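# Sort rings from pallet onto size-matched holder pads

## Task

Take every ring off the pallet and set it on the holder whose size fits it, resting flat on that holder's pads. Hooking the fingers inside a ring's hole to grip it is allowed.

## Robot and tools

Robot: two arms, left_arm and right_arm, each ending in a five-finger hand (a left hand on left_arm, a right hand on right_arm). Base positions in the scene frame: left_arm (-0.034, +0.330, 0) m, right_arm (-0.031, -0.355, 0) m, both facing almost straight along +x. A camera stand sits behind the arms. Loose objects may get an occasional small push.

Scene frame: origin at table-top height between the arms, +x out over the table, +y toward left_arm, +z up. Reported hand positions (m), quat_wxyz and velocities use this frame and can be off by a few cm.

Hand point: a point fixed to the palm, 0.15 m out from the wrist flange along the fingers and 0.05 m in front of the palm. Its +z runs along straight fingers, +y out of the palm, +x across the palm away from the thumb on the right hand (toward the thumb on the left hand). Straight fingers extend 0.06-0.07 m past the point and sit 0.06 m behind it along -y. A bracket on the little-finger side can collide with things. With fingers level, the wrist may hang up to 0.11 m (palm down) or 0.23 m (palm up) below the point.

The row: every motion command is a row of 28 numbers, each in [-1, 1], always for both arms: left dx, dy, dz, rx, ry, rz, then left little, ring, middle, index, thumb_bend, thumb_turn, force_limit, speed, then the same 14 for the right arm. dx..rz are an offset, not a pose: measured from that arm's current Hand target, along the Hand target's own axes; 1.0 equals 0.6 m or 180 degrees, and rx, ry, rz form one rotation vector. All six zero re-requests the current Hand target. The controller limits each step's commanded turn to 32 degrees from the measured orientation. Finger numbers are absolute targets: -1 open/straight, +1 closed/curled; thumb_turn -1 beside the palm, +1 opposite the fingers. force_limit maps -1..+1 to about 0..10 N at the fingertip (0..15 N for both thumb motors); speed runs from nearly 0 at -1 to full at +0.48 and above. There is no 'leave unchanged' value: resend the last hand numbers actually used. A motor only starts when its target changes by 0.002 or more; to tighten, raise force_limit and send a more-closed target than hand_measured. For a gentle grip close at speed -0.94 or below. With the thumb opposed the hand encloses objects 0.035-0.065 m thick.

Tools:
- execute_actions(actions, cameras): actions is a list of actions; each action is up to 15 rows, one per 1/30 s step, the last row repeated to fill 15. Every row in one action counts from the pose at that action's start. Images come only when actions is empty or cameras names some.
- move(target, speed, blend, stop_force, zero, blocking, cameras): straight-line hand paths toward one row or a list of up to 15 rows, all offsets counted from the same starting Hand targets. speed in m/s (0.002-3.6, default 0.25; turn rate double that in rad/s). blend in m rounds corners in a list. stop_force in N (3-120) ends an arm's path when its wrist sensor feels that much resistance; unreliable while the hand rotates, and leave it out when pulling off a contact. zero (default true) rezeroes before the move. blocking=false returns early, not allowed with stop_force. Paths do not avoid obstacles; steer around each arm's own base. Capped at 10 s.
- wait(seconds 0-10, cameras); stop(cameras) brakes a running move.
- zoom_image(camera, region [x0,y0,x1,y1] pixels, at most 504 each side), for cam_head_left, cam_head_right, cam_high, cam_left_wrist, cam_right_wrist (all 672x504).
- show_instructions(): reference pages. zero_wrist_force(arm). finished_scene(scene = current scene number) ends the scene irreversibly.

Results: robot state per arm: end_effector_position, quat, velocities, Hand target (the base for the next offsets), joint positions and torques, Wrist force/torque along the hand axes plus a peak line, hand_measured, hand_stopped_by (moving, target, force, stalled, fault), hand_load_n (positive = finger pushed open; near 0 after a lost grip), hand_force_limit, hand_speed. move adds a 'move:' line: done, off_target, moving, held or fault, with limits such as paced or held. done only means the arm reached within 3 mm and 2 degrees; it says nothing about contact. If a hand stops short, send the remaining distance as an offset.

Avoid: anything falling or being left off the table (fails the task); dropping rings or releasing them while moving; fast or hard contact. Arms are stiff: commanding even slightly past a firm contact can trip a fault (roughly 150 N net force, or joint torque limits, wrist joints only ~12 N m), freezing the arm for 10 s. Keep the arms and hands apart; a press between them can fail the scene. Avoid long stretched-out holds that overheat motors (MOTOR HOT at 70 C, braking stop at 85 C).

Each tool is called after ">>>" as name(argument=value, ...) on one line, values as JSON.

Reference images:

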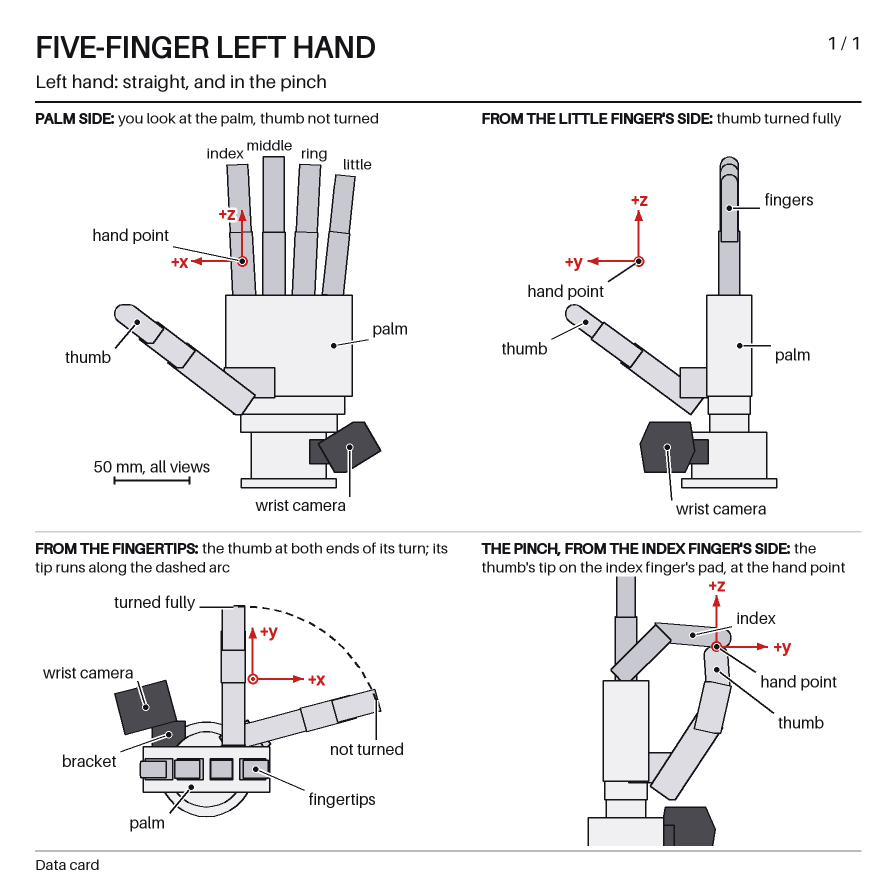

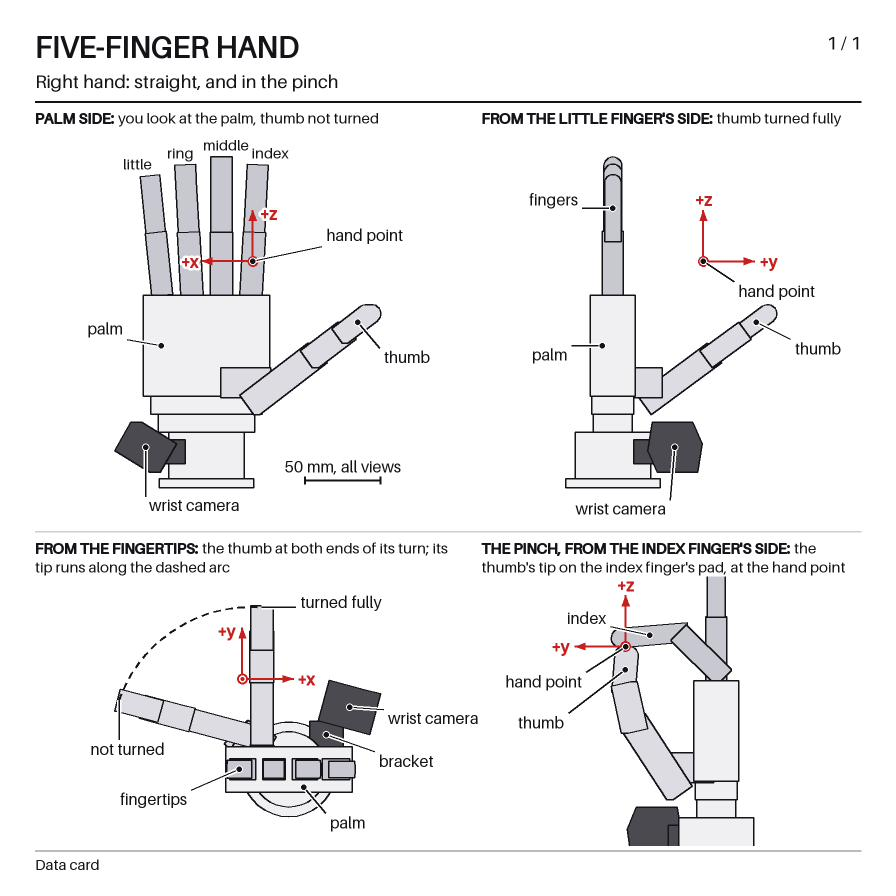

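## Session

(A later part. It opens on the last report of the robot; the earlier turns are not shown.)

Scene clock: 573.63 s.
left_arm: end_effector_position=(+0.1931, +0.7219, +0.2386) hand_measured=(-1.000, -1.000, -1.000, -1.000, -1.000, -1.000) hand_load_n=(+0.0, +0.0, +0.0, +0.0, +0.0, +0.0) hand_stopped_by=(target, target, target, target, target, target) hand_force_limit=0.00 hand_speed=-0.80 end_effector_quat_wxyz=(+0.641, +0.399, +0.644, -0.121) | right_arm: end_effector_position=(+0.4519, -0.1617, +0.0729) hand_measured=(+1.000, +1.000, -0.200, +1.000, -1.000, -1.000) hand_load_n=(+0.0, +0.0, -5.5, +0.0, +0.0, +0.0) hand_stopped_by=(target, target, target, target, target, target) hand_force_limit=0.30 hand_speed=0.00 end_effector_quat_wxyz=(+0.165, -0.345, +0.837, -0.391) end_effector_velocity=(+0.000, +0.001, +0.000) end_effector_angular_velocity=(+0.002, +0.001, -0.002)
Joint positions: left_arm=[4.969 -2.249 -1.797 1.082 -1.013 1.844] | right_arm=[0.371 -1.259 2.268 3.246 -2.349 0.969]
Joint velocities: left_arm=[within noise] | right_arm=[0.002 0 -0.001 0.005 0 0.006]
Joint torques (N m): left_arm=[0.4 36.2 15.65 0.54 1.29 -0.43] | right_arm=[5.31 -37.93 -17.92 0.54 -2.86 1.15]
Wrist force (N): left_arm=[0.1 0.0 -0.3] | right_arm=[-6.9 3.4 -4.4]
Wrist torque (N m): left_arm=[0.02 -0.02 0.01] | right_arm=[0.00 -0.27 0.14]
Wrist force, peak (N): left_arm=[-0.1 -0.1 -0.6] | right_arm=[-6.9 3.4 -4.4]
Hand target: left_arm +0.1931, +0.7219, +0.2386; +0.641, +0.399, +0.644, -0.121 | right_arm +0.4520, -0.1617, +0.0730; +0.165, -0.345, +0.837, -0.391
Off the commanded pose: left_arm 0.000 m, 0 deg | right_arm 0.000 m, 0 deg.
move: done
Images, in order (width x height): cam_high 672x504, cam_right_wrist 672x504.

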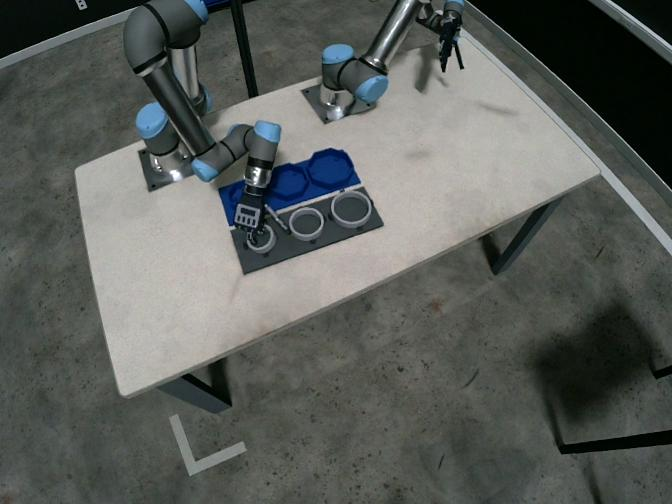

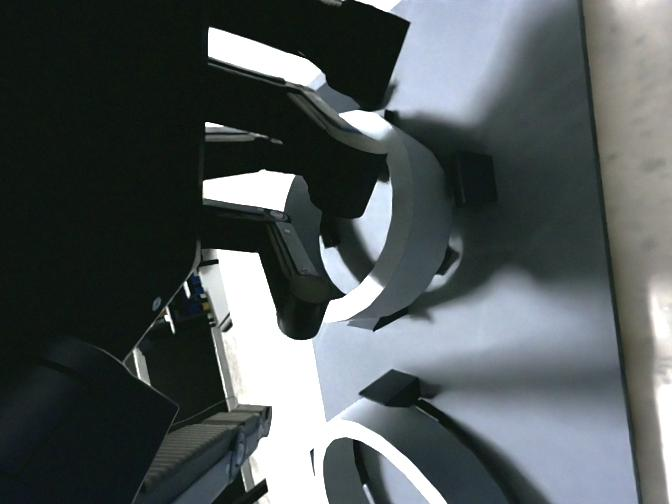

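>>> move(target=[[0,0,0,0,0,0,-1,-1,-1,-1,-1,-1,0,-0.8,-0.0083,0.0053,-0.0063,0,0,0,1,1,-0.2,1,-1,-1,0.3,0],[0,0,0,0,0,0,-1,-1,-1,-1,-1,-1,0,-0.8,-0.0083,-0.0967,-0.092,0,0,0,1,1,-0.2,1,-1,-1,0.3,0],[0,0,0,0,0,0,-1,-1,-1,-1,-1,-1,0,-0.8,0.2,-0.25,-0.1,0,0,0,1,1,-0.2,1,-1,-1,0.3,0]], speed=[0.03,0.08,0.15], cameras=["all"])

>>> zoom_image(camera="cam_high", region=[231, 190, 331, 270])

>>> zoom_image(camera="cam_head_right", region=[260, 310, 460, 460])

Scene clock: 592.20 s.
left_arm: end_effector_position=(+0.1931, +0.7219, +0.2386) hand_measured=(-1.000, -1.000, -1.000, -1.000, -1.000, -1.000) hand_load_n=(+0.0, +0.0, +0.0, +0.0, +0.0, +0.0) hand_stopped_by=(target, target, target, target, target, target) hand_force_limit=0.00 hand_speed=-0.80 end_effector_quat_wxyz=(+0.641, +0.399, +0.644, -0.121) | right_arm: end_effector_position=(+0.4014, -0.2823, +0.2257) hand_measured=(+1.000, +1.000, -0.200, +1.000, -1.000, -1.000) hand_load_n=(+0.0, +0.0, +0.0, +0.0, +0.0, +0.0) hand_stopped_by=(target, target, target, target, target, target) hand_force_limit=0.30 hand_speed=0.00 end_effector_quat_wxyz=(+0.165, -0.345, +0.837, -0.391)
Joint positions: left_arm=[4.969 -2.249 -1.797 1.082 -1.013 1.844] | right_arm=[0.083 -1.807 2.358 3.498 -2.195 0.65]
Joint torques (N m): left_arm=[0.2 36.31 16.12 0.66 1.2 -0.29] | right_arm=[-5.95 -20.01 -42.16 -4.77 -1.67 -0.99]
Wrist force (N): left_arm=[0.0 0.4 -0.3] | right_arm=[1.5 0.3 0.1]
Wrist torque (N m): left_arm=[0.07 0.00 -0.01] | right_arm=[0.00 -0.06 0.14]
Wrist force, peak (N): left_arm=[-0.1 0.2 -0.8] | right_arm=[-7.1 3.0 -4.7]
Hand target: left_arm +0.1931, +0.7219, +0.2386; +0.641, +0.399, +0.644, -0.121 | right_arm +0.4015, -0.2823, +0.2259; +0.165, -0.345, +0.837, -0.391
Off the commanded pose: left_arm 0.000 m, 0 deg | right_arm 0.000 m, 0 deg.
move: done

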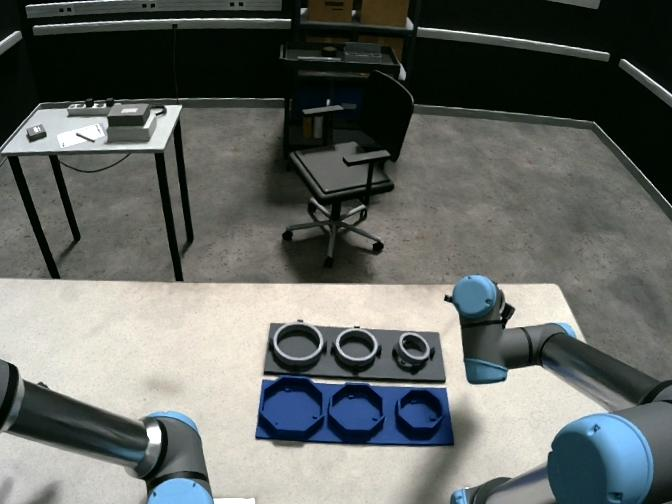

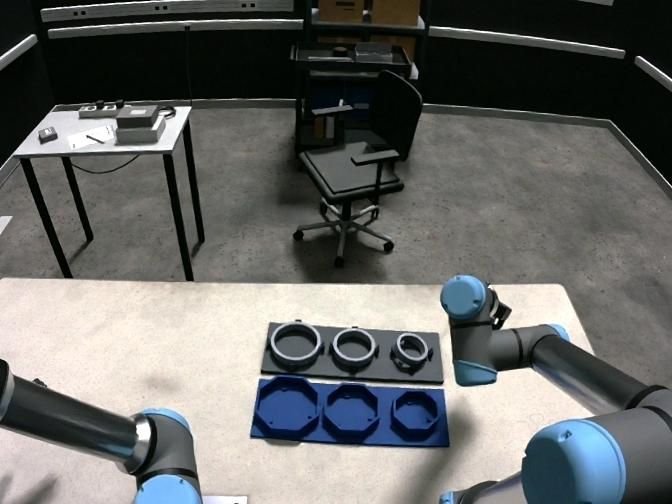

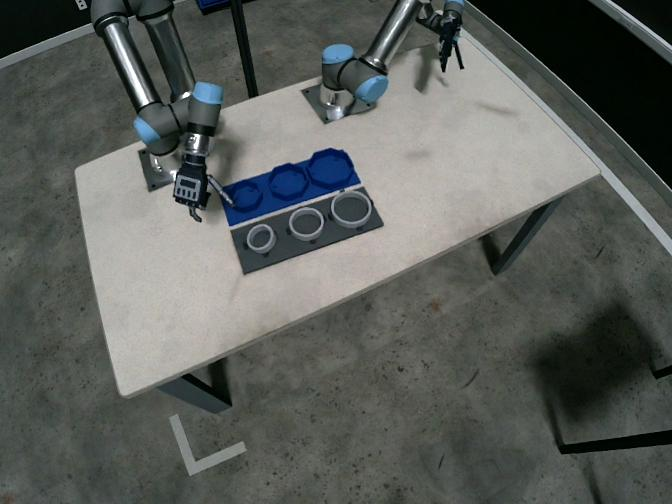

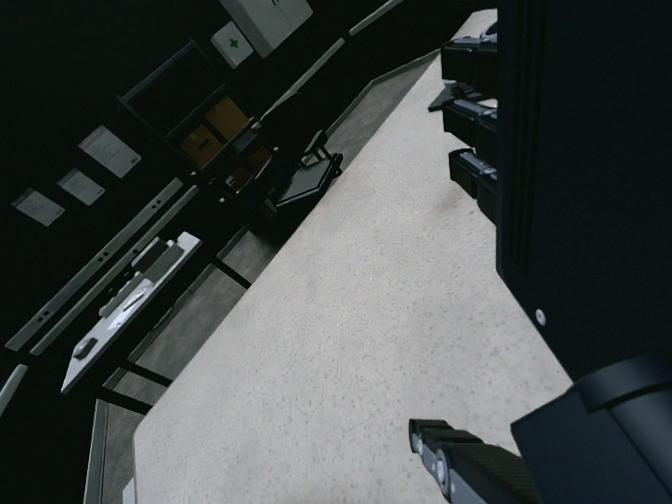

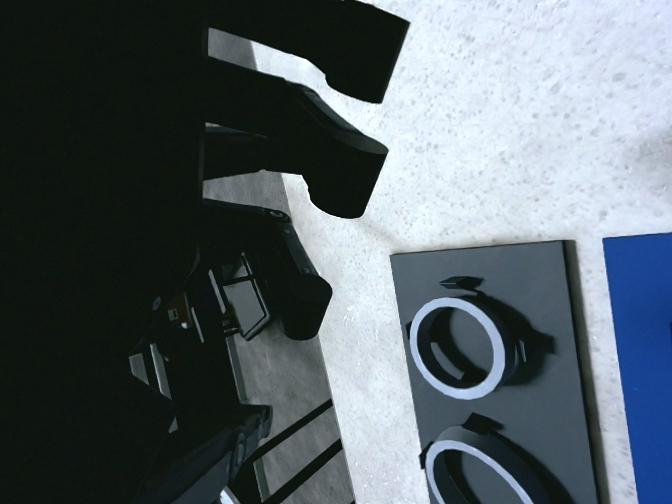

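Scaled by 5.040.

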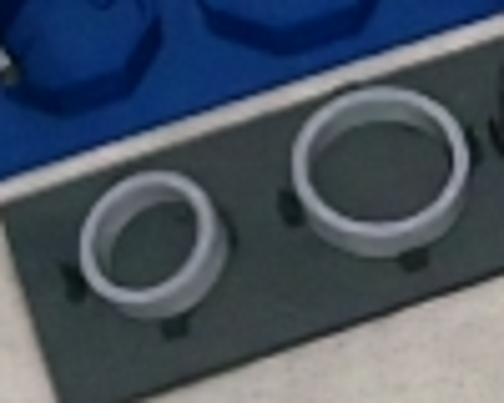

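Scaled by 2.520.

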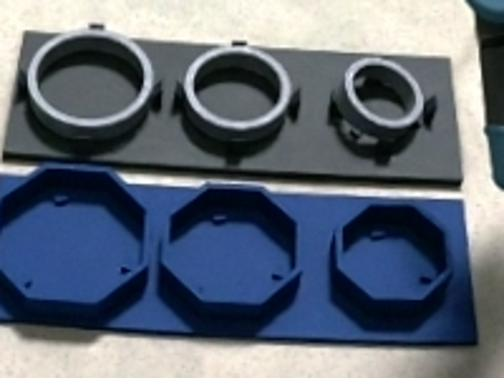

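>>> zoom_image(camera="cam_head_right", region=[380, 320, 450, 380])

>>> zoom_image(camera="cam_head_left", region=[380, 320, 450, 380])

Scaled by 7.200.

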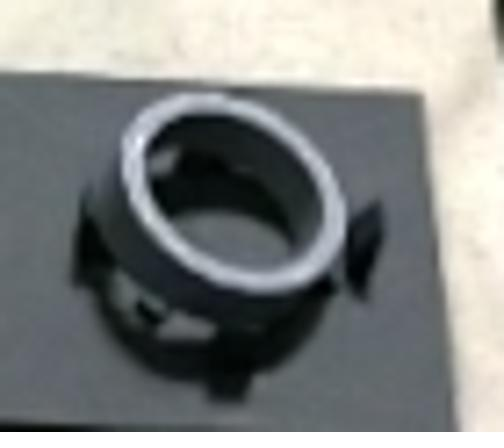

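Scaled by 7.200.

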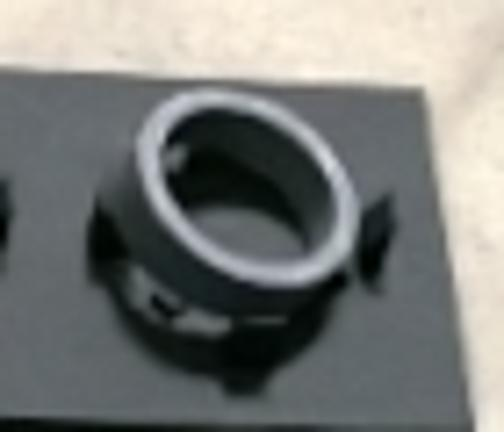

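>>> move(target=[[0,0,0,0,0,0,-1,-1,-1,-1,-1,-1,0,-0.8,-0.2841,0.1407,-0.101,0,0,0,1,1,-0.2,1,-1,-1,0.3,0],[0,0,0,0,0,0,-1,-1,-1,-1,-1,-1,0,-0.8,-0.2841,0.2428,-0.0153,0,0,0,1,1,-0.2,1,-1,-1,0.3,0]], speed=0.15, cameras=["cam_high","cam_right_wrist"])

>>> zoom_image(camera="cam_high", region=[231, 190, 331, 270])

>>> zoom_image(camera="cam_high", region=[236, 216, 286, 266])

Scene clock: 612.67 s.
left_arm: end_effector_position=(+0.1931, +0.7219, +0.2386) hand_measured=(-1.000, -1.000, -1.000, -1.000, -1.000, -1.000) hand_load_n=(+0.0, +0.0, +0.0, +0.0, +0.0, +0.0) hand_stopped_by=(target, target, target, target, target, target) hand_force_limit=0.00 hand_speed=-0.80 end_effector_quat_wxyz=(+0.641, +0.399, +0.644, -0.121) | right_arm: end_effector_position=(+0.4517, -0.0906, +0.1206) hand_measured=(+1.000, +1.000, -0.200, +1.000, -1.000, -1.000) hand_load_n=(+0.0, +0.0, +0.0, +0.0, +0.0, +0.0) hand_stopped_by=(target, target, target, target, target, target) hand_force_limit=0.30 hand_speed=0.00 end_effector_quat_wxyz=(+0.165, -0.345, +0.837, -0.392)
Joint positions: left_arm=[4.969 -2.249 -1.797 1.082 -1.013 1.844] | right_arm=[0.513 -1.316 2.105 3.605 -2.403 1.159]
Joint torques (N m): left_arm=[0.69 36.39 16.07 0.72 1.17 -0.31] | right_arm=[-5.18 -40.82 -36.45 -4.56 1.53 1.12]
Wrist force (N): left_arm=[-0.1 0.1 -0.1] | right_arm=[1.4 0.5 0.2]
Wrist torque (N m): left_arm=[0.02 0.02 0.00] | right_arm=[0.03 -0.06 0.07]
Wrist force, peak (N): left_arm=[0.1 0.1 -0.6] | right_arm=[5.1 -2.9 1.9]
Hand target: left_arm +0.1931, +0.7219, +0.2386; +0.641, +0.399, +0.644, -0.121 | right_arm +0.4518, -0.0905, +0.1208; +0.165, -0.345, +0.837, -0.391
Off the commanded pose: left_arm 0.000 m, 0 deg | right_arm 0.000 m, 0 deg.
move: done
Images, in order (width x height): cam_high 672x504, cam_right_wrist 672x504.

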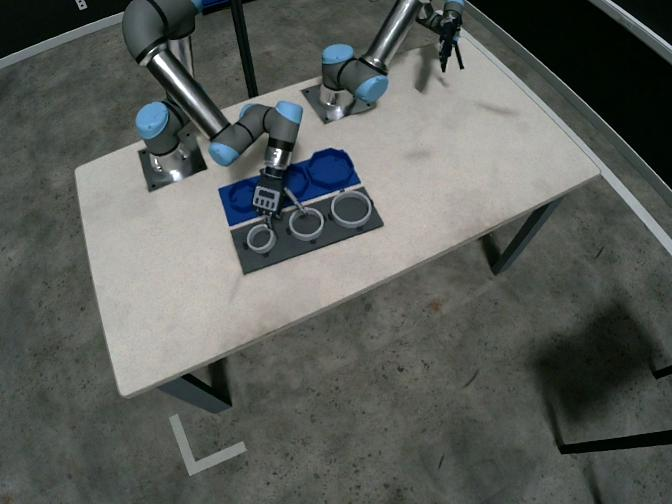

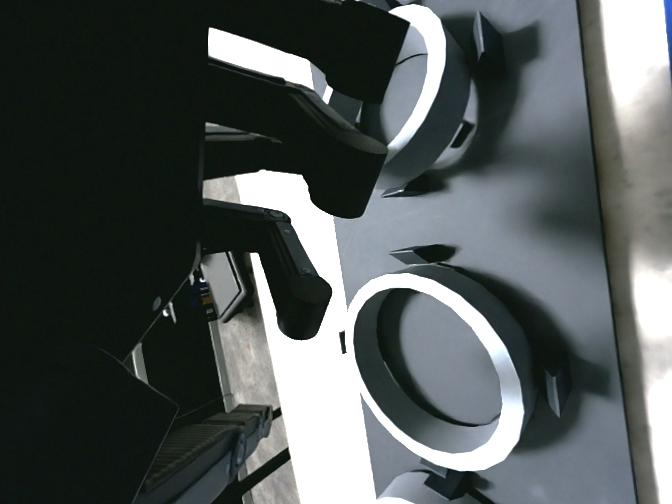

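Scaled by 5.040.

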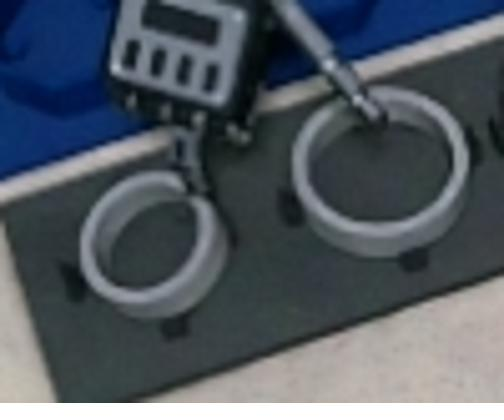

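Scaled by 10.080.

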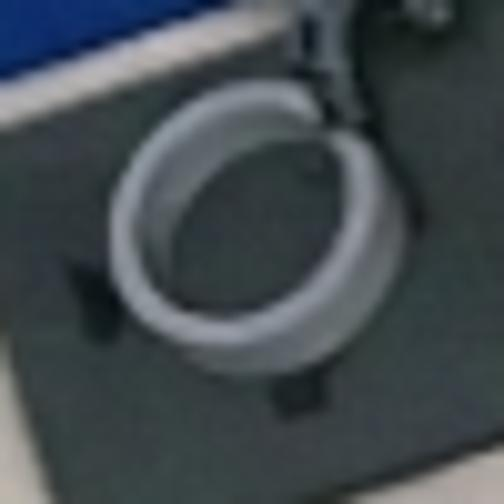

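>>> move(target=[0,0,0,0,0,0,-1,-1,-1,-1,-1,-1,0,-0.8,-0.0106,-0.0053,0.0063,0,0,0,1,1,-0.2,1,-1,-1,0.3,0], speed=0.05)

>>> move(target=[0,0,0,0,0,0,-1,-1,-1,-1,-1,-1,0,-0.8,0,0.0445,0.0373,0,0,0,1,1,-0.2,1,-1,-1,0.3,0], speed=0.02, stop_force=8, cameras=["cam_high","cam_right_wrist"])

>>> zoom_image(camera="cam_high", region=[236, 216, 286, 266])

Scene clock: 621.47 s.
left_arm: end_effector_position=(+0.1931, +0.7219, +0.2386) hand_measured=(-1.000, -1.000, -1.000, -1.000, -1.000, -1.000) hand_load_n=(+0.0, +0.0, +0.0, +0.0, +0.0, +0.0) hand_stopped_by=(target, target, target, target, target, target) hand_force_limit=0.00 hand_speed=-0.80 end_effector_quat_wxyz=(+0.641, +0.399, +0.644, -0.121) | right_arm: end_effector_position=(+0.4600, -0.0895, +0.1209) hand_measured=(+1.000, +1.000, -0.200, +1.000, -1.000, -1.000) hand_load_n=(+0.0, +0.0, +0.0, +0.0, +0.0, +0.0) hand_stopped_by=(target, target, target, target, target, target) hand_force_limit=0.30 hand_speed=0.00 end_effector_quat_wxyz=(+0.165, -0.345, +0.837, -0.391)
Joint positions: left_arm=[4.969 -2.249 -1.797 1.082 -1.013 1.844] | right_arm=[0.507 -1.302 2.087 3.602 -2.401 1.15]
Joint torques (N m): left_arm=[-0.62 36.01 16.6 0.63 1.25 -0.2] | right_arm=[6.17 -30.16 -8.24 -3.89 1.2 1.1]
Wrist force (N): left_arm=[0.1 0.1 -0.3] | right_arm=[1.4 0.5 -0.1]
Wrist torque (N m): left_arm=[0.03 -0.02 0.01] | right_arm=[0.05 -0.06 0.07]
Wrist force, peak (N): left_arm=[0.2 0.2 -0.7] | right_arm=[1.5 1.1 0.3]
Hand target: left_arm +0.1931, +0.7219, +0.2386; +0.641, +0.399, +0.644, -0.121 | right_arm +0.4598, -0.0895, +0.1209; +0.165, -0.345, +0.837, -0.391
Off the commanded pose: left_arm 0.000 m, 0 deg | right_arm 0.000 m, 0 deg.
move: done

Scene clock: 623.23 s.
left_arm: end_effector_position=(+0.1931, +0.7219, +0.2386) hand_measured=(-1.000, -1.000, -1.000, -1.000, -1.000, -1.000) hand_load_n=(+0.0, +0.0, +0.0, +0.0, +0.0, +0.0) hand_stopped_by=(target, target, target, target, target, target) hand_force_limit=0.00 hand_speed=-0.80 end_effector_quat_wxyz=(+0.641, +0.399, +0.644, -0.121) | right_arm: end_effector_position=(+0.4599, -0.0895, +0.1089) hand_measured=(+1.000, +1.000, -0.200, +1.000, -1.000, -1.000) hand_load_n=(+0.0, +0.0, -0.5, +0.0, +0.0, +0.0) hand_stopped_by=(target, target, target, target, target, target) hand_force_limit=0.30 hand_speed=0.00 end_effector_quat_wxyz=(+0.165, -0.345, +0.837, -0.391)
Joint positions: left_arm=[4.969 -2.249 -1.797 1.082 -1.013 1.844] | right_arm=[0.507 -1.279 2.098 3.568 -2.401 1.15]
Joint torques (N m): left_arm=[0.09 36.31 16.84 0.51 1.18 -0.37] | right_arm=[6.29 -47.67 -32.15 -3.02 -0.82 -0.88]
Wrist force (N): left_arm=[0.1 0.0 -0.3] | right_arm=[1.0 -4.3 -4.0]
Wrist torque (N m): left_arm=[0.01 -0.02 0.01] | right_arm=[0.19 -0.01 -0.05]
Wrist force, peak (N): left_arm=[-0.2 0.1 -0.4] | right_arm=[1.7 -6.5 -9.8]
Hand target: left_arm +0.1931, +0.7219, +0.2386; +0.641, +0.399, +0.644, -0.121 | right_arm +0.4599, -0.0895, +0.1089; +0.165, -0.345, +0.837, -0.391 (not the last commanded pose)
Off the commanded pose: left_arm 0.000 m, 0 deg | right_arm 0.023 m, 0 deg.
move: contact (right_arm)
Images, in order (width x height): cam_high 672x504, cam_right_wrist 672x504.

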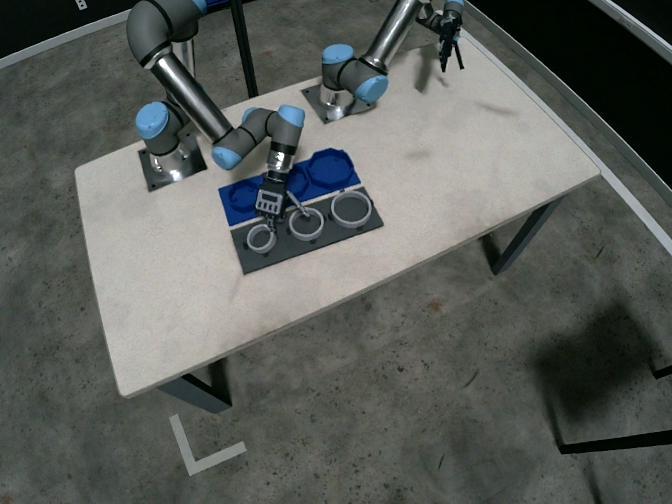

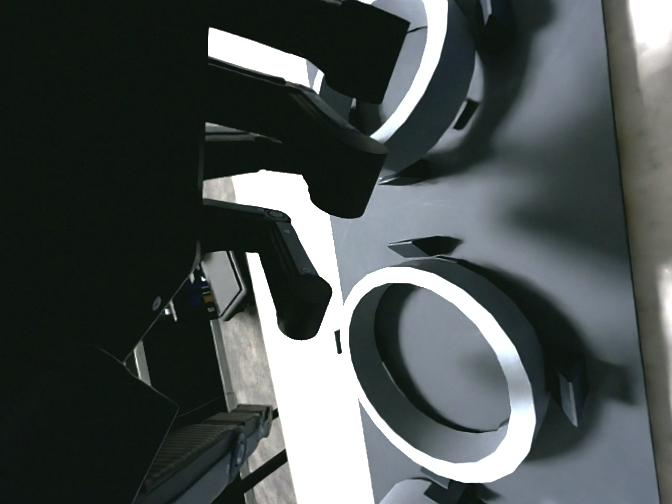

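Scaled by 10.080.

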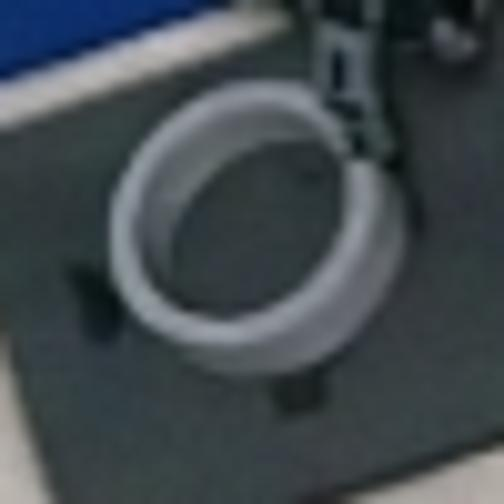

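>>> move(target=[0,0,0,0,0,0,-1,-1,-1,-1,-1,-1,0,-0.8,0,0.0255,0.0214,0,0,0,1,1,-0.2,1,-1,-1,0.3,0], speed=0.015, stop_force=14, cameras=["cam_high","cam_right_wrist"])

>>> zoom_image(camera="cam_high", region=[236, 216, 286, 266])

Scene clock: 628.03 s.
left_arm: end_effector_position=(+0.1931, +0.7219, +0.2386) hand_measured=(-1.000, -1.000, -1.000, -1.000, -1.000, -1.000) hand_load_n=(-0.5, +0.0, +0.0, +0.0, +0.0, +0.0) hand_stopped_by=(target, target, target, target, target, target) hand_force_limit=0.00 hand_speed=-0.80 end_effector_quat_wxyz=(+0.641, +0.399, +0.644, -0.121) | right_arm: end_effector_position=(+0.4599, -0.0894, +0.1032) hand_measured=(+1.000, +1.000, -0.200, +1.000, -1.000, -1.000) hand_load_n=(+0.0, +0.0, -5.0, +0.0, +0.0, +0.0) hand_stopped_by=(target, target, target, target, target, target) hand_force_limit=0.30 hand_speed=0.00 end_effector_quat_wxyz=(+0.165, -0.345, +0.837, -0.391)
Joint positions: left_arm=[4.969 -2.249 -1.797 1.082 -1.013 1.844] | right_arm=[0.507 -1.267 2.102 3.551 -2.401 1.15]
Joint torques (N m): left_arm=[-0.08 36.27 15.69 0.65 1.08 -0.25] | right_arm=[2.79 -40.14 -25.23 -1.13 -0.47 -0.91]
Wrist force (N): left_arm=[0.1 0.0 -0.4] | right_arm=[0.4 -10.8 -13.0]
Wrist torque (N m): left_arm=[0.01 -0.02 0.01] | right_arm=[0.28 0.24 -0.22]
Wrist force, peak (N): left_arm=[-0.1 0.2 -0.6] | right_arm=[3.3 -14.5 -17.4]
Hand target: left_arm +0.1931, +0.7219, +0.2386; +0.641, +0.399, +0.644, -0.121 | right_arm +0.4599, -0.0894, +0.1032; +0.165, -0.345, +0.837, -0.391 (not the last commanded pose)
Off the commanded pose: left_arm 0.000 m, 0 deg | right_arm 0.014 m, 0 deg.
move: contact (right_arm)
Images, in order (width x height): cam_high 672x504, cam_right_wrist 672x504.

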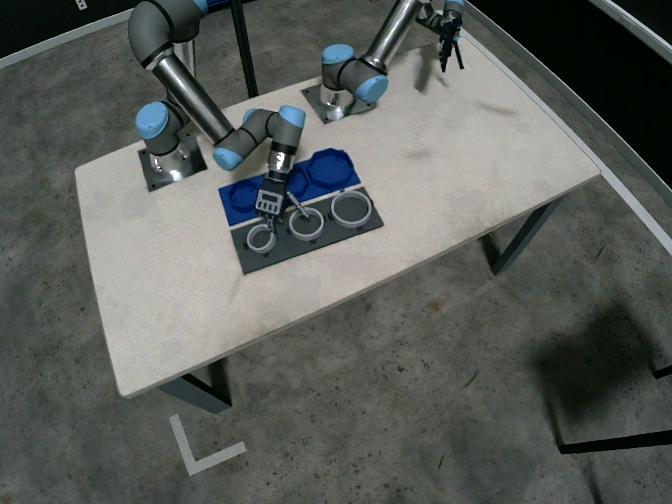

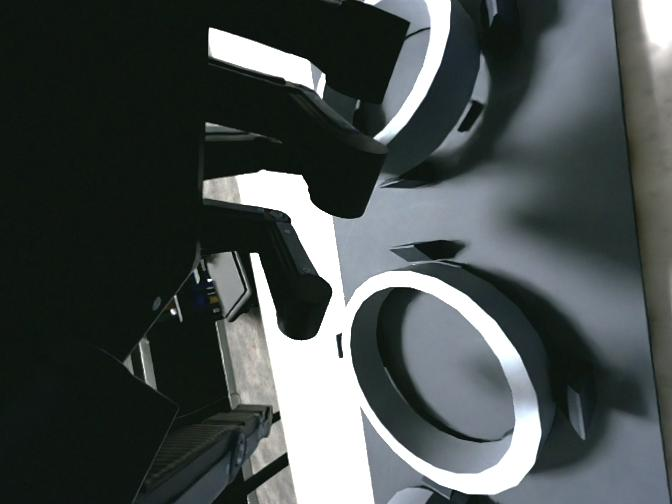

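Scaled by 10.080.

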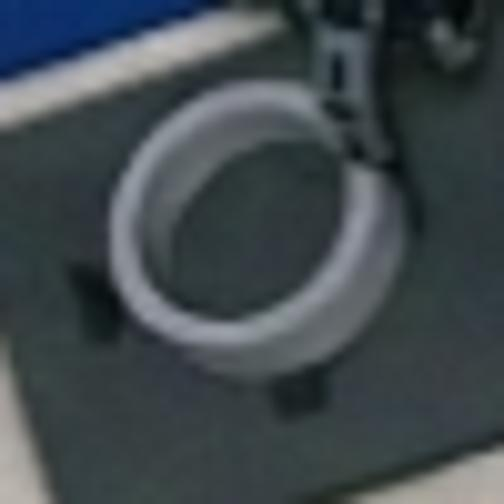

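>>> move(target=[[0,0,0,0,0,0,-1,-1,-1,-1,-1,-1,0,-0.8,0,-0.0255,-0.0214,0,0,0,1,1,-0.2,1,-1,-1,0.3,0],[0,0,0,0,0,0,-1,-1,-1,-1,-1,-1,0,-0.8,0.075,-0.0616,0.0215,0,0,0,1,1,-0.2,1,-1,-1,0.3,0]], speed=[0.05,0.1])

>>> move(target=[0,0,0,0,0,0,-1,-1,-1,-1,-1,-1,0,-0.8,0,0.073,0.0613,0,0,0,1,1,-0.2,1,-1,-1,0.3,0], speed=0.05, stop_force=6, cameras=["cam_high","cam_right_wrist"])

>>> zoom_image(camera="cam_high", region=[236, 216, 286, 266])

Scene clock: 642.57 s.
left_arm: end_effector_position=(+0.1931, +0.7219, +0.2386) hand_measured=(-1.000, -1.000, -1.000, -1.000, -1.000, -1.000) hand_load_n=(+0.0, +0.5, +0.0, +0.0, +0.0, +0.0) hand_stopped_by=(target, target, target, target, target, target) hand_force_limit=0.00 hand_speed=-0.80 end_effector_quat_wxyz=(+0.641, +0.399, +0.644, -0.121) | right_arm: end_effector_position=(+0.4516, -0.1450, +0.1231) hand_measured=(+1.000, +1.000, -0.200, +1.000, -1.000, -1.000) hand_load_n=(+0.0, +0.0, +0.0, +0.0, +0.0, +0.0) hand_stopped_by=(target, target, target, target, target, target) hand_force_limit=0.30 hand_speed=0.00 end_effector_quat_wxyz=(+0.165, -0.345, +0.837, -0.391)
Joint positions: left_arm=[4.969 -2.249 -1.797 1.082 -1.013 1.844] | right_arm=[0.406 -1.368 2.204 3.453 -2.365 1.015]
Joint torques (N m): left_arm=[0.13 35.76 16.09 0.61 1.17 -0.3] | right_arm=[-6.11 -2.33 -34.43 -3.14 -3.68 -1.02]
Wrist force (N): left_arm=[0.0 -0.1 -0.2] | right_arm=[1.5 0.5 0.1]
Wrist torque (N m): left_arm=[-0.01 0.01 0.00] | right_arm=[0.04 -0.07 0.14]
Wrist force, peak (N): left_arm=[-0.4 0.3 -0.3] | right_arm=[0.6 -11.3 -13.3]
Hand target: left_arm +0.1931, +0.7219, +0.2386; +0.641, +0.399, +0.644, -0.121 | right_arm +0.4517, -0.1451, +0.1231; +0.165, -0.345, +0.837, -0.391
Off the commanded pose: left_arm 0.000 m, 0 deg | right_arm 0.000 m, 0 deg.
move: done

Scene clock: 644.93 s.
left_arm: end_effector_position=(+0.1931, +0.7219, +0.2386) hand_measured=(-1.000, -1.000, -1.000, -1.000, -1.000, -1.000) hand_load_n=(+0.0, +0.0, +0.0, +0.0, +0.0, +0.0) hand_stopped_by=(target, target, target, target, target, target) hand_force_limit=0.00 hand_speed=-0.80 end_effector_quat_wxyz=(+0.641, +0.399, +0.644, -0.121) | right_arm: end_effector_position=(+0.4522, -0.1450, +0.0659) hand_measured=(+1.000, +1.000, -0.200, +1.000, -1.000, -1.000) hand_load_n=(+0.0, -0.5, +0.0, +0.0, +0.0, -0.5) hand_stopped_by=(target, target, target, target, target, target) hand_force_limit=0.30 hand_speed=0.00 end_effector_quat_wxyz=(+0.165, -0.345, +0.837, -0.391)
Joint positions: left_arm=[4.969 -2.249 -1.797 1.082 -1.013 1.844] | right_arm=[0.406 -1.232 2.244 3.275 -2.365 1.014]
Joint torques (N m): left_arm=[-0.02 35.34 16.28 0.59 1.09 -0.41] | right_arm=[-5.21 -50.59 -28.99 -4.74 1.85 1.16]
Wrist force (N): left_arm=[0.0 0.2 -0.3] | right_arm=[1.4 0.6 -0.1]
Wrist torque (N m): left_arm=[0.04 -0.01 0.00] | right_arm=[0.06 -0.06 0.14]
Wrist force, peak (N): left_arm=[-0.2 0.1 -0.6] | right_arm=[1.8 1.0 0.2]
Hand target: left_arm +0.1931, +0.7219, +0.2386; +0.641, +0.399, +0.644, -0.121 | right_arm +0.4522, -0.1450, +0.0659; +0.165, -0.345, +0.837, -0.391
Off the commanded pose: left_arm 0.000 m, 0 deg | right_arm 0.000 m, 0 deg.
move: done
Images, in order (width x height): cam_high 672x504, cam_right_wrist 672x504.

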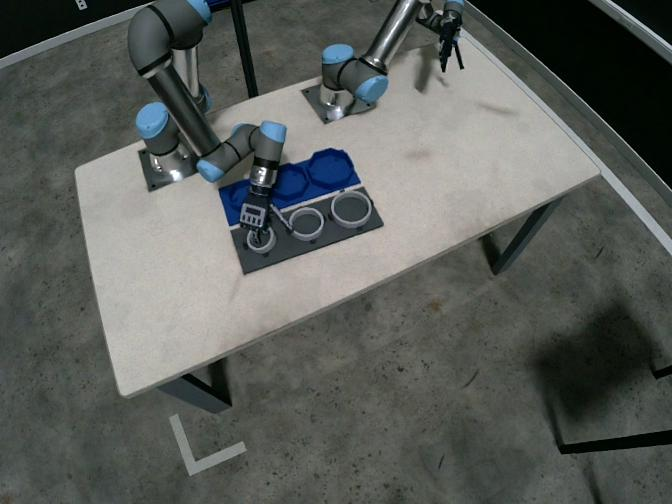

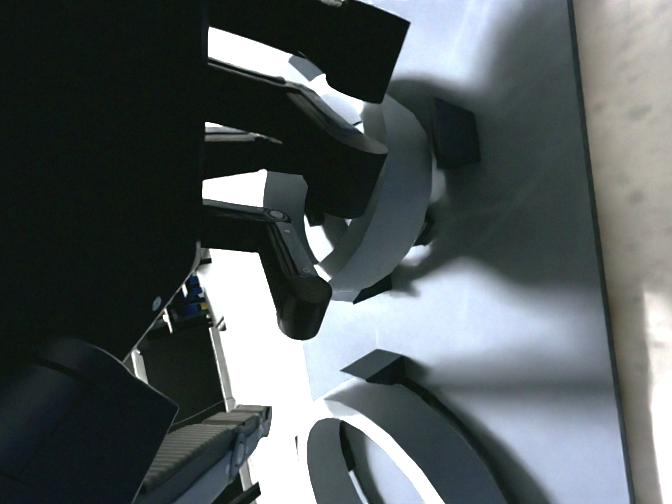

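Scaled by 10.080.

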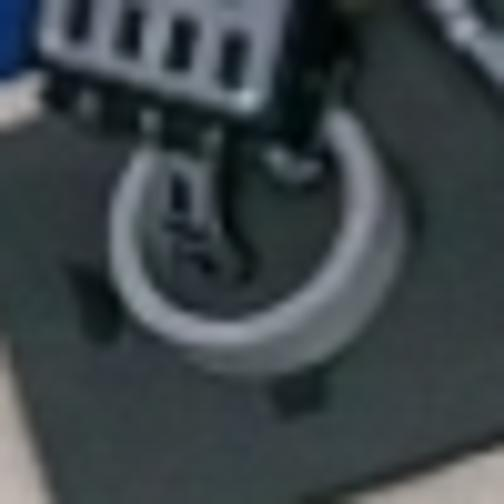

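>>> move(target=[0,0,0,0,0,0,-1,-1,-1,-1,-1,-1,0,-0.8,0.0248,-0.0159,0.019,0,0,0,1,1,-0.2,1,-1,-1,0.3,0], speed=0.015, stop_force=18, cameras=["cam_high","cam_right_wrist"])

>>> zoom_image(camera="cam_high", region=[236, 216, 286, 266])

Scene clock: 652.37 s.
left_arm: end_effector_position=(+0.1931, +0.7219, +0.2386) hand_measured=(-1.000, -1.000, -1.000, -1.000, -1.000, -1.000) hand_load_n=(+0.0, +0.0, +0.0, +0.0, +0.0, +0.0) hand_stopped_by=(target, target, target, target, target, target) hand_force_limit=0.00 hand_speed=-0.80 end_effector_quat_wxyz=(+0.641, +0.399, +0.644, -0.121) | right_arm: end_effector_position=(+0.4522, -0.1612, +0.0659) hand_measured=(+1.000, +1.000, -0.198, +1.000, -1.000, -1.000) hand_load_n=(+0.0, +0.0, -9.5, +0.0, +0.0, -0.5) hand_stopped_by=(target, target, target, target, target, target) hand_force_limit=0.30 hand_speed=0.00 end_effector_quat_wxyz=(+0.165, -0.345, +0.837, -0.391)
Joint positions: left_arm=[4.969 -2.249 -1.797 1.082 -1.013 1.844] | right_arm=[0.371 -1.24 2.271 3.225 -2.35 0.97]
Joint torques (N m): left_arm=[0.57 36.27 16.74 0.51 1.14 -0.4] | right_arm=[3.26 -1.7 -21.94 -1.51 -9.14 -2.24]
Wrist force (N): left_arm=[-0.1 0.0 -0.3] | right_arm=[-14.7 5.7 -8.7]
Wrist torque (N m): left_arm=[0.00 0.01 0.00] | right_arm=[-0.01 -0.40 0.07]
Wrist force, peak (N): left_arm=[-0.1 -0.2 -0.7] | right_arm=[-16.6 7.4 -10.0]
Hand target: left_arm +0.1931, +0.7219, +0.2386; +0.641, +0.399, +0.644, -0.121 | right_arm +0.4522, -0.1612, +0.0659; +0.165, -0.345, +0.837, -0.391 (not the last commanded pose)
Off the commanded pose: left_arm 0.000 m, 0 deg | right_arm 0.005 m, 0 deg.
move: contact (right_arm)
Images, in order (width x height): cam_high 672x504, cam_right_wrist 672x504.

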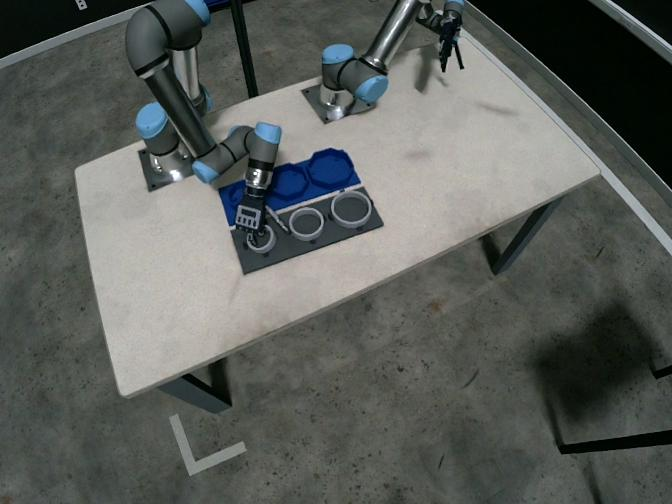

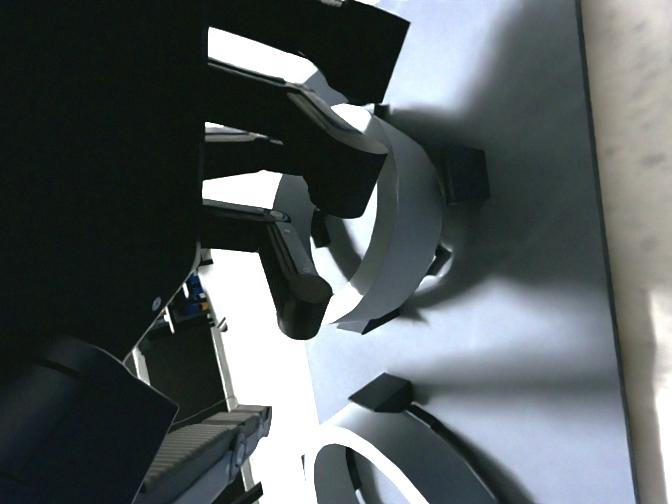

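Scaled by 10.080.

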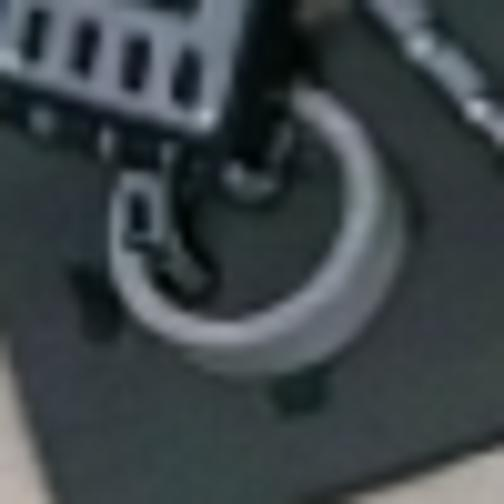

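>>> move(target=[[0,0,0,0,0,0,-1,-1,-1,-1,-1,-1,0,-0.8,-0.0059,0.0038,-0.0045,0,0,0,1,1,-0.2,1,-1,-1,0.3,0],[0,0,0,0,0,0,-1,-1,-1,-1,-1,-1,0,-0.8,-0.0059,-0.0651,-0.0624,0,0,0,1,1,-0.2,1,-1,-1,0.3,0],[0,0,0,0,0,0,-1,-1,-1,-1,-1,-1,0,-0.8,-0.0427,-0.0327,-0.101,0,0,0,1,-0.4,-0.1,-0.4,-1,-1,0.5,-0.2]], speed=[0.03,0.08,0.08], cameras=["cam_high","cam_right_wrist"])

>>> zoom_image(camera="cam_high", region=[236, 216, 286, 266])

Scene clock: 679.50 s.
left_arm: end_effector_position=(+0.1931, +0.7219, +0.2386) hand_measured=(-1.000, -1.000, -1.000, -1.000, -1.000, -1.000) hand_load_n=(+0.0, +0.0, +0.0, +0.0, +0.0, +0.0) hand_stopped_by=(target, target, target, target, target, target) hand_force_limit=0.00 hand_speed=-0.80 end_effector_quat_wxyz=(+0.641, +0.399, +0.644, -0.121) | right_arm: end_effector_position=(+0.4460, -0.1193, +0.1199) hand_measured=(+1.000, -0.400, -0.100, -0.400, -1.000, -1.000) hand_load_n=(+0.0, +0.0, +0.5, +0.0, +0.0, -0.5) hand_stopped_by=(target, target, target, target, target, target) hand_force_limit=0.50 hand_speed=-0.20 end_effector_quat_wxyz=(+0.165, -0.345, +0.837, -0.391)
Joint positions: left_arm=[4.969 -2.249 -1.797 1.082 -1.013 1.844] | right_arm=[0.464 -1.35 2.173 3.521 -2.387 1.092]
Joint torques (N m): left_arm=[0.35 35.98 16.82 0.62 1.31 -0.45] | right_arm=[7.29 -47.95 1.09 -0.4 1.39 1.05]
Wrist force (N): left_arm=[-0.2 0.0 -0.5] | right_arm=[1.5 0.5 0.1]
Wrist torque (N m): left_arm=[0.03 0.02 -0.01] | right_arm=[0.02 -0.08 0.06]
Wrist force, peak (N): left_arm=[-0.2 0.0 -0.5] | right_arm=[-14.9 5.9 -8.5]
Hand target: left_arm +0.1931, +0.7219, +0.2386; +0.641, +0.399, +0.644, -0.121 | right_arm +0.4460, -0.1193, +0.1199; +0.165, -0.345, +0.837, -0.391
Off the commanded pose: left_arm 0.000 m, 0 deg | right_arm 0.000 m, 0 deg.
move: done
Images, in order (width x height): cam_high 672x504, cam_right_wrist 672x504.

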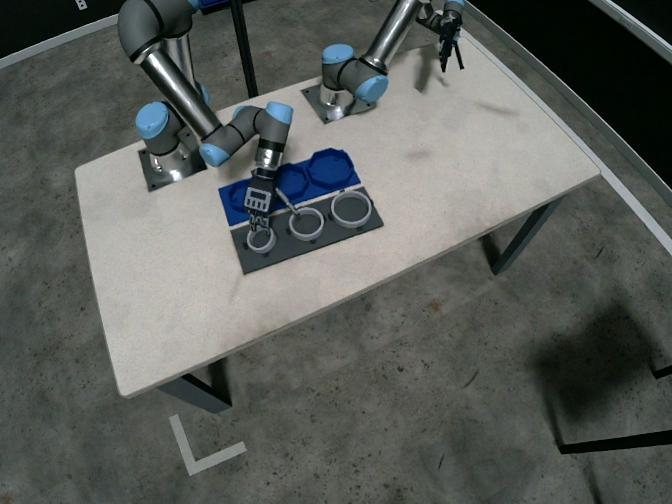

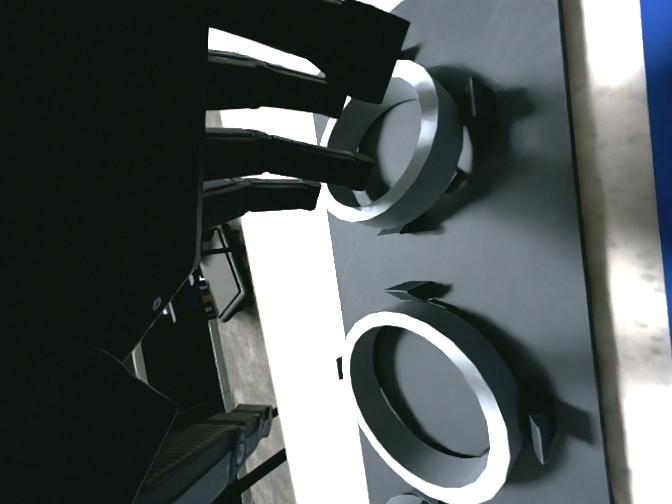

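Scaled by 10.080.

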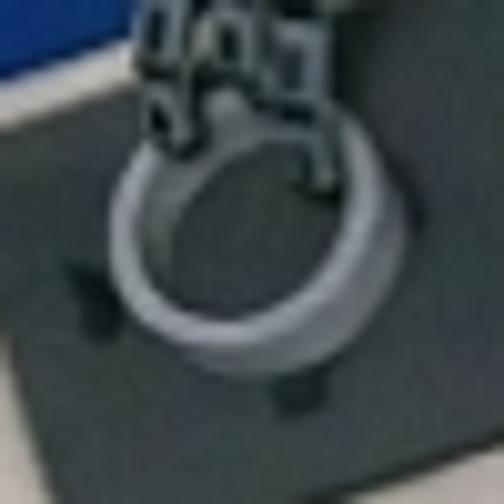

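>>> move(target=[0,0,0,0,0,0,-1,-1,-1,-1,-1,-1,0,-0.8,0.0071,-0.0045,0.0054,0,0,0,1,-0.4,-0.1,-0.4,-1,-1,0.5,-0.2], speed=0.05)

>>> move(target=[0,0,0,0,0,0,-1,-1,-1,-1,-1,-1,0,-0.8,0,0.0574,0.0482,0,0,0,1,-0.4,-0.1,-0.4,-1,-1,0.5,-0.2], speed=0.03, stop_force=5, cameras=["cam_high","cam_right_wrist"])

>>> zoom_image(camera="cam_high", region=[236, 216, 286, 266])

Scene clock: 701.53 s.
left_arm: end_effector_position=(+0.1931, +0.7219, +0.2386) hand_measured=(-1.000, -1.000, -1.000, -1.000, -1.000, -1.000) hand_load_n=(+0.0, +0.0, +0.0, +0.0, +0.0, +0.0) hand_stopped_by=(target, target, target, target, target, target) hand_force_limit=0.00 hand_speed=-0.80 end_effector_quat_wxyz=(+0.641, +0.399, +0.644, -0.121) | right_arm: end_effector_position=(+0.4459, -0.1253, +0.1199) hand_measured=(+1.000, -0.400, -0.100, -0.400, -1.000, -1.000) hand_load_n=(+0.0, +0.0, +0.0, +0.0, +0.0, +0.0) hand_stopped_by=(target, target, target, target, target, target) hand_force_limit=0.50 hand_speed=-0.20 end_effector_quat_wxyz=(+0.165, -0.345, +0.837, -0.391)
Joint positions: left_arm=[4.969 -2.249 -1.797 1.082 -1.013 1.844] | right_arm=[0.452 -1.356 2.184 3.503 -2.382 1.075]
Joint torques (N m): left_arm=[-0.47 35.76 17.24 0.61 1.32 -0.37] | right_arm=[6.96 -37.34 -15.58 -0.31 0.66 1.04]
Wrist force (N): left_arm=[-0.1 -0.2 -0.3] | right_arm=[1.5 0.6 0.0]
Wrist torque (N m): left_arm=[-0.02 0.01 0.00] | right_arm=[0.05 -0.07 0.06]
Wrist force, peak (N): left_arm=[0.0 0.3 -0.6] | right_arm=[1.7 0.7 0.2]
Hand target: left_arm +0.1931, +0.7219, +0.2386; +0.641, +0.399, +0.644, -0.121 | right_arm +0.4459, -0.1252, +0.1199; +0.165, -0.345, +0.837, -0.391
Off the commanded pose: left_arm 0.000 m, 0 deg | right_arm 0.000 m, 0 deg.
move: done

Scene clock: 704.30 s.
left_arm: end_effector_position=(+0.1931, +0.7219, +0.2386) hand_measured=(-1.000, -1.000, -1.000, -1.000, -1.000, -1.000) hand_load_n=(+0.0, +0.0, +0.0, +0.0, +0.0, +0.0) hand_stopped_by=(target, target, target, target, target, target) hand_force_limit=0.00 hand_speed=-0.80 end_effector_quat_wxyz=(+0.641, +0.399, +0.644, -0.121) | right_arm: end_effector_position=(+0.4463, -0.1252, +0.0749) hand_measured=(+1.000, -0.400, -0.100, -0.400, -1.000, -1.000) hand_load_n=(+0.0, +0.0, +0.0, +0.0, +0.0, -0.5) hand_stopped_by=(target, target, target, target, target, target) hand_force_limit=0.50 hand_speed=-0.20 end_effector_quat_wxyz=(+0.165, -0.345, +0.837, -0.391)
Joint positions: left_arm=[4.969 -2.249 -1.797 1.082 -1.013 1.844] | right_arm=[0.452 -1.252 2.217 3.366 -2.382 1.075]
Joint torques (N m): left_arm=[0.42 35.96 17.12 0.68 1.2 -0.4] | right_arm=[-7.44 -51.32 -29.59 -0.29 1.91 0.51]
Wrist force (N): left_arm=[0.1 0.2 -0.5] | right_arm=[1.3 0.4 -0.2]
Wrist torque (N m): left_arm=[0.05 -0.02 0.00] | right_arm=[0.03 -0.04 0.05]
Wrist force, peak (N): left_arm=[-0.2 -0.2 -0.5] | right_arm=[1.8 0.7 0.4]
Hand target: left_arm +0.1931, +0.7219, +0.2386; +0.641, +0.399, +0.644, -0.121 | right_arm +0.4463, -0.1252, +0.0749; +0.165, -0.345, +0.837, -0.391
Off the commanded pose: left_arm 0.000 m, 0 deg | right_arm 0.000 m, 0 deg.
move: done
Images, in order (width x height): cam_high 672x504, cam_right_wrist 672x504.

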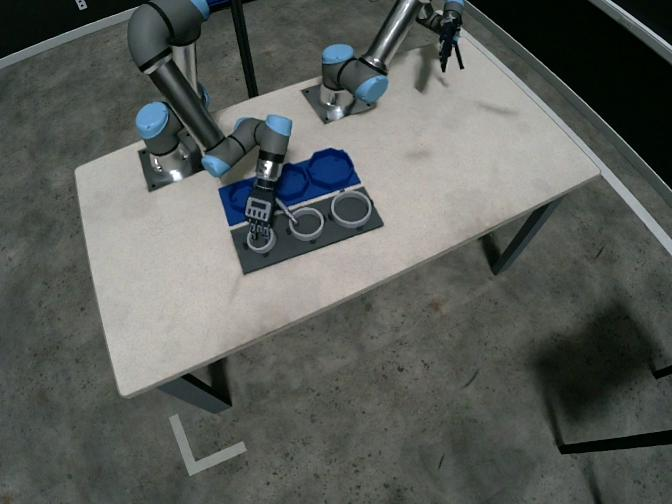

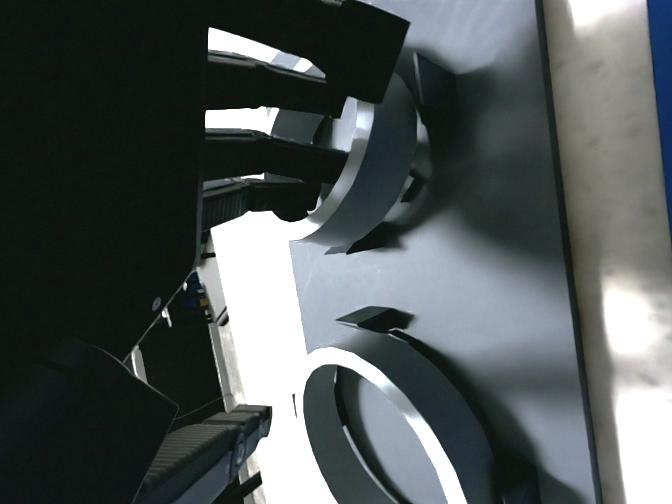

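Scaled by 10.080.

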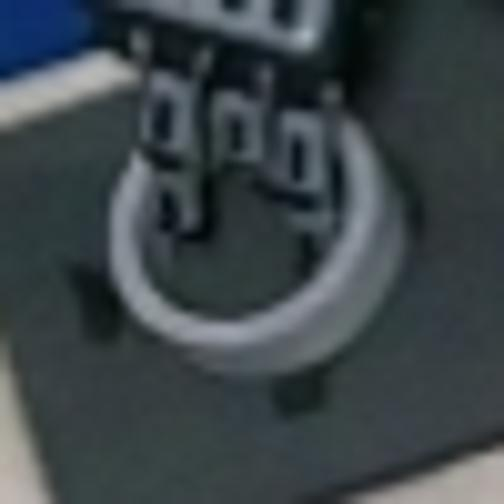

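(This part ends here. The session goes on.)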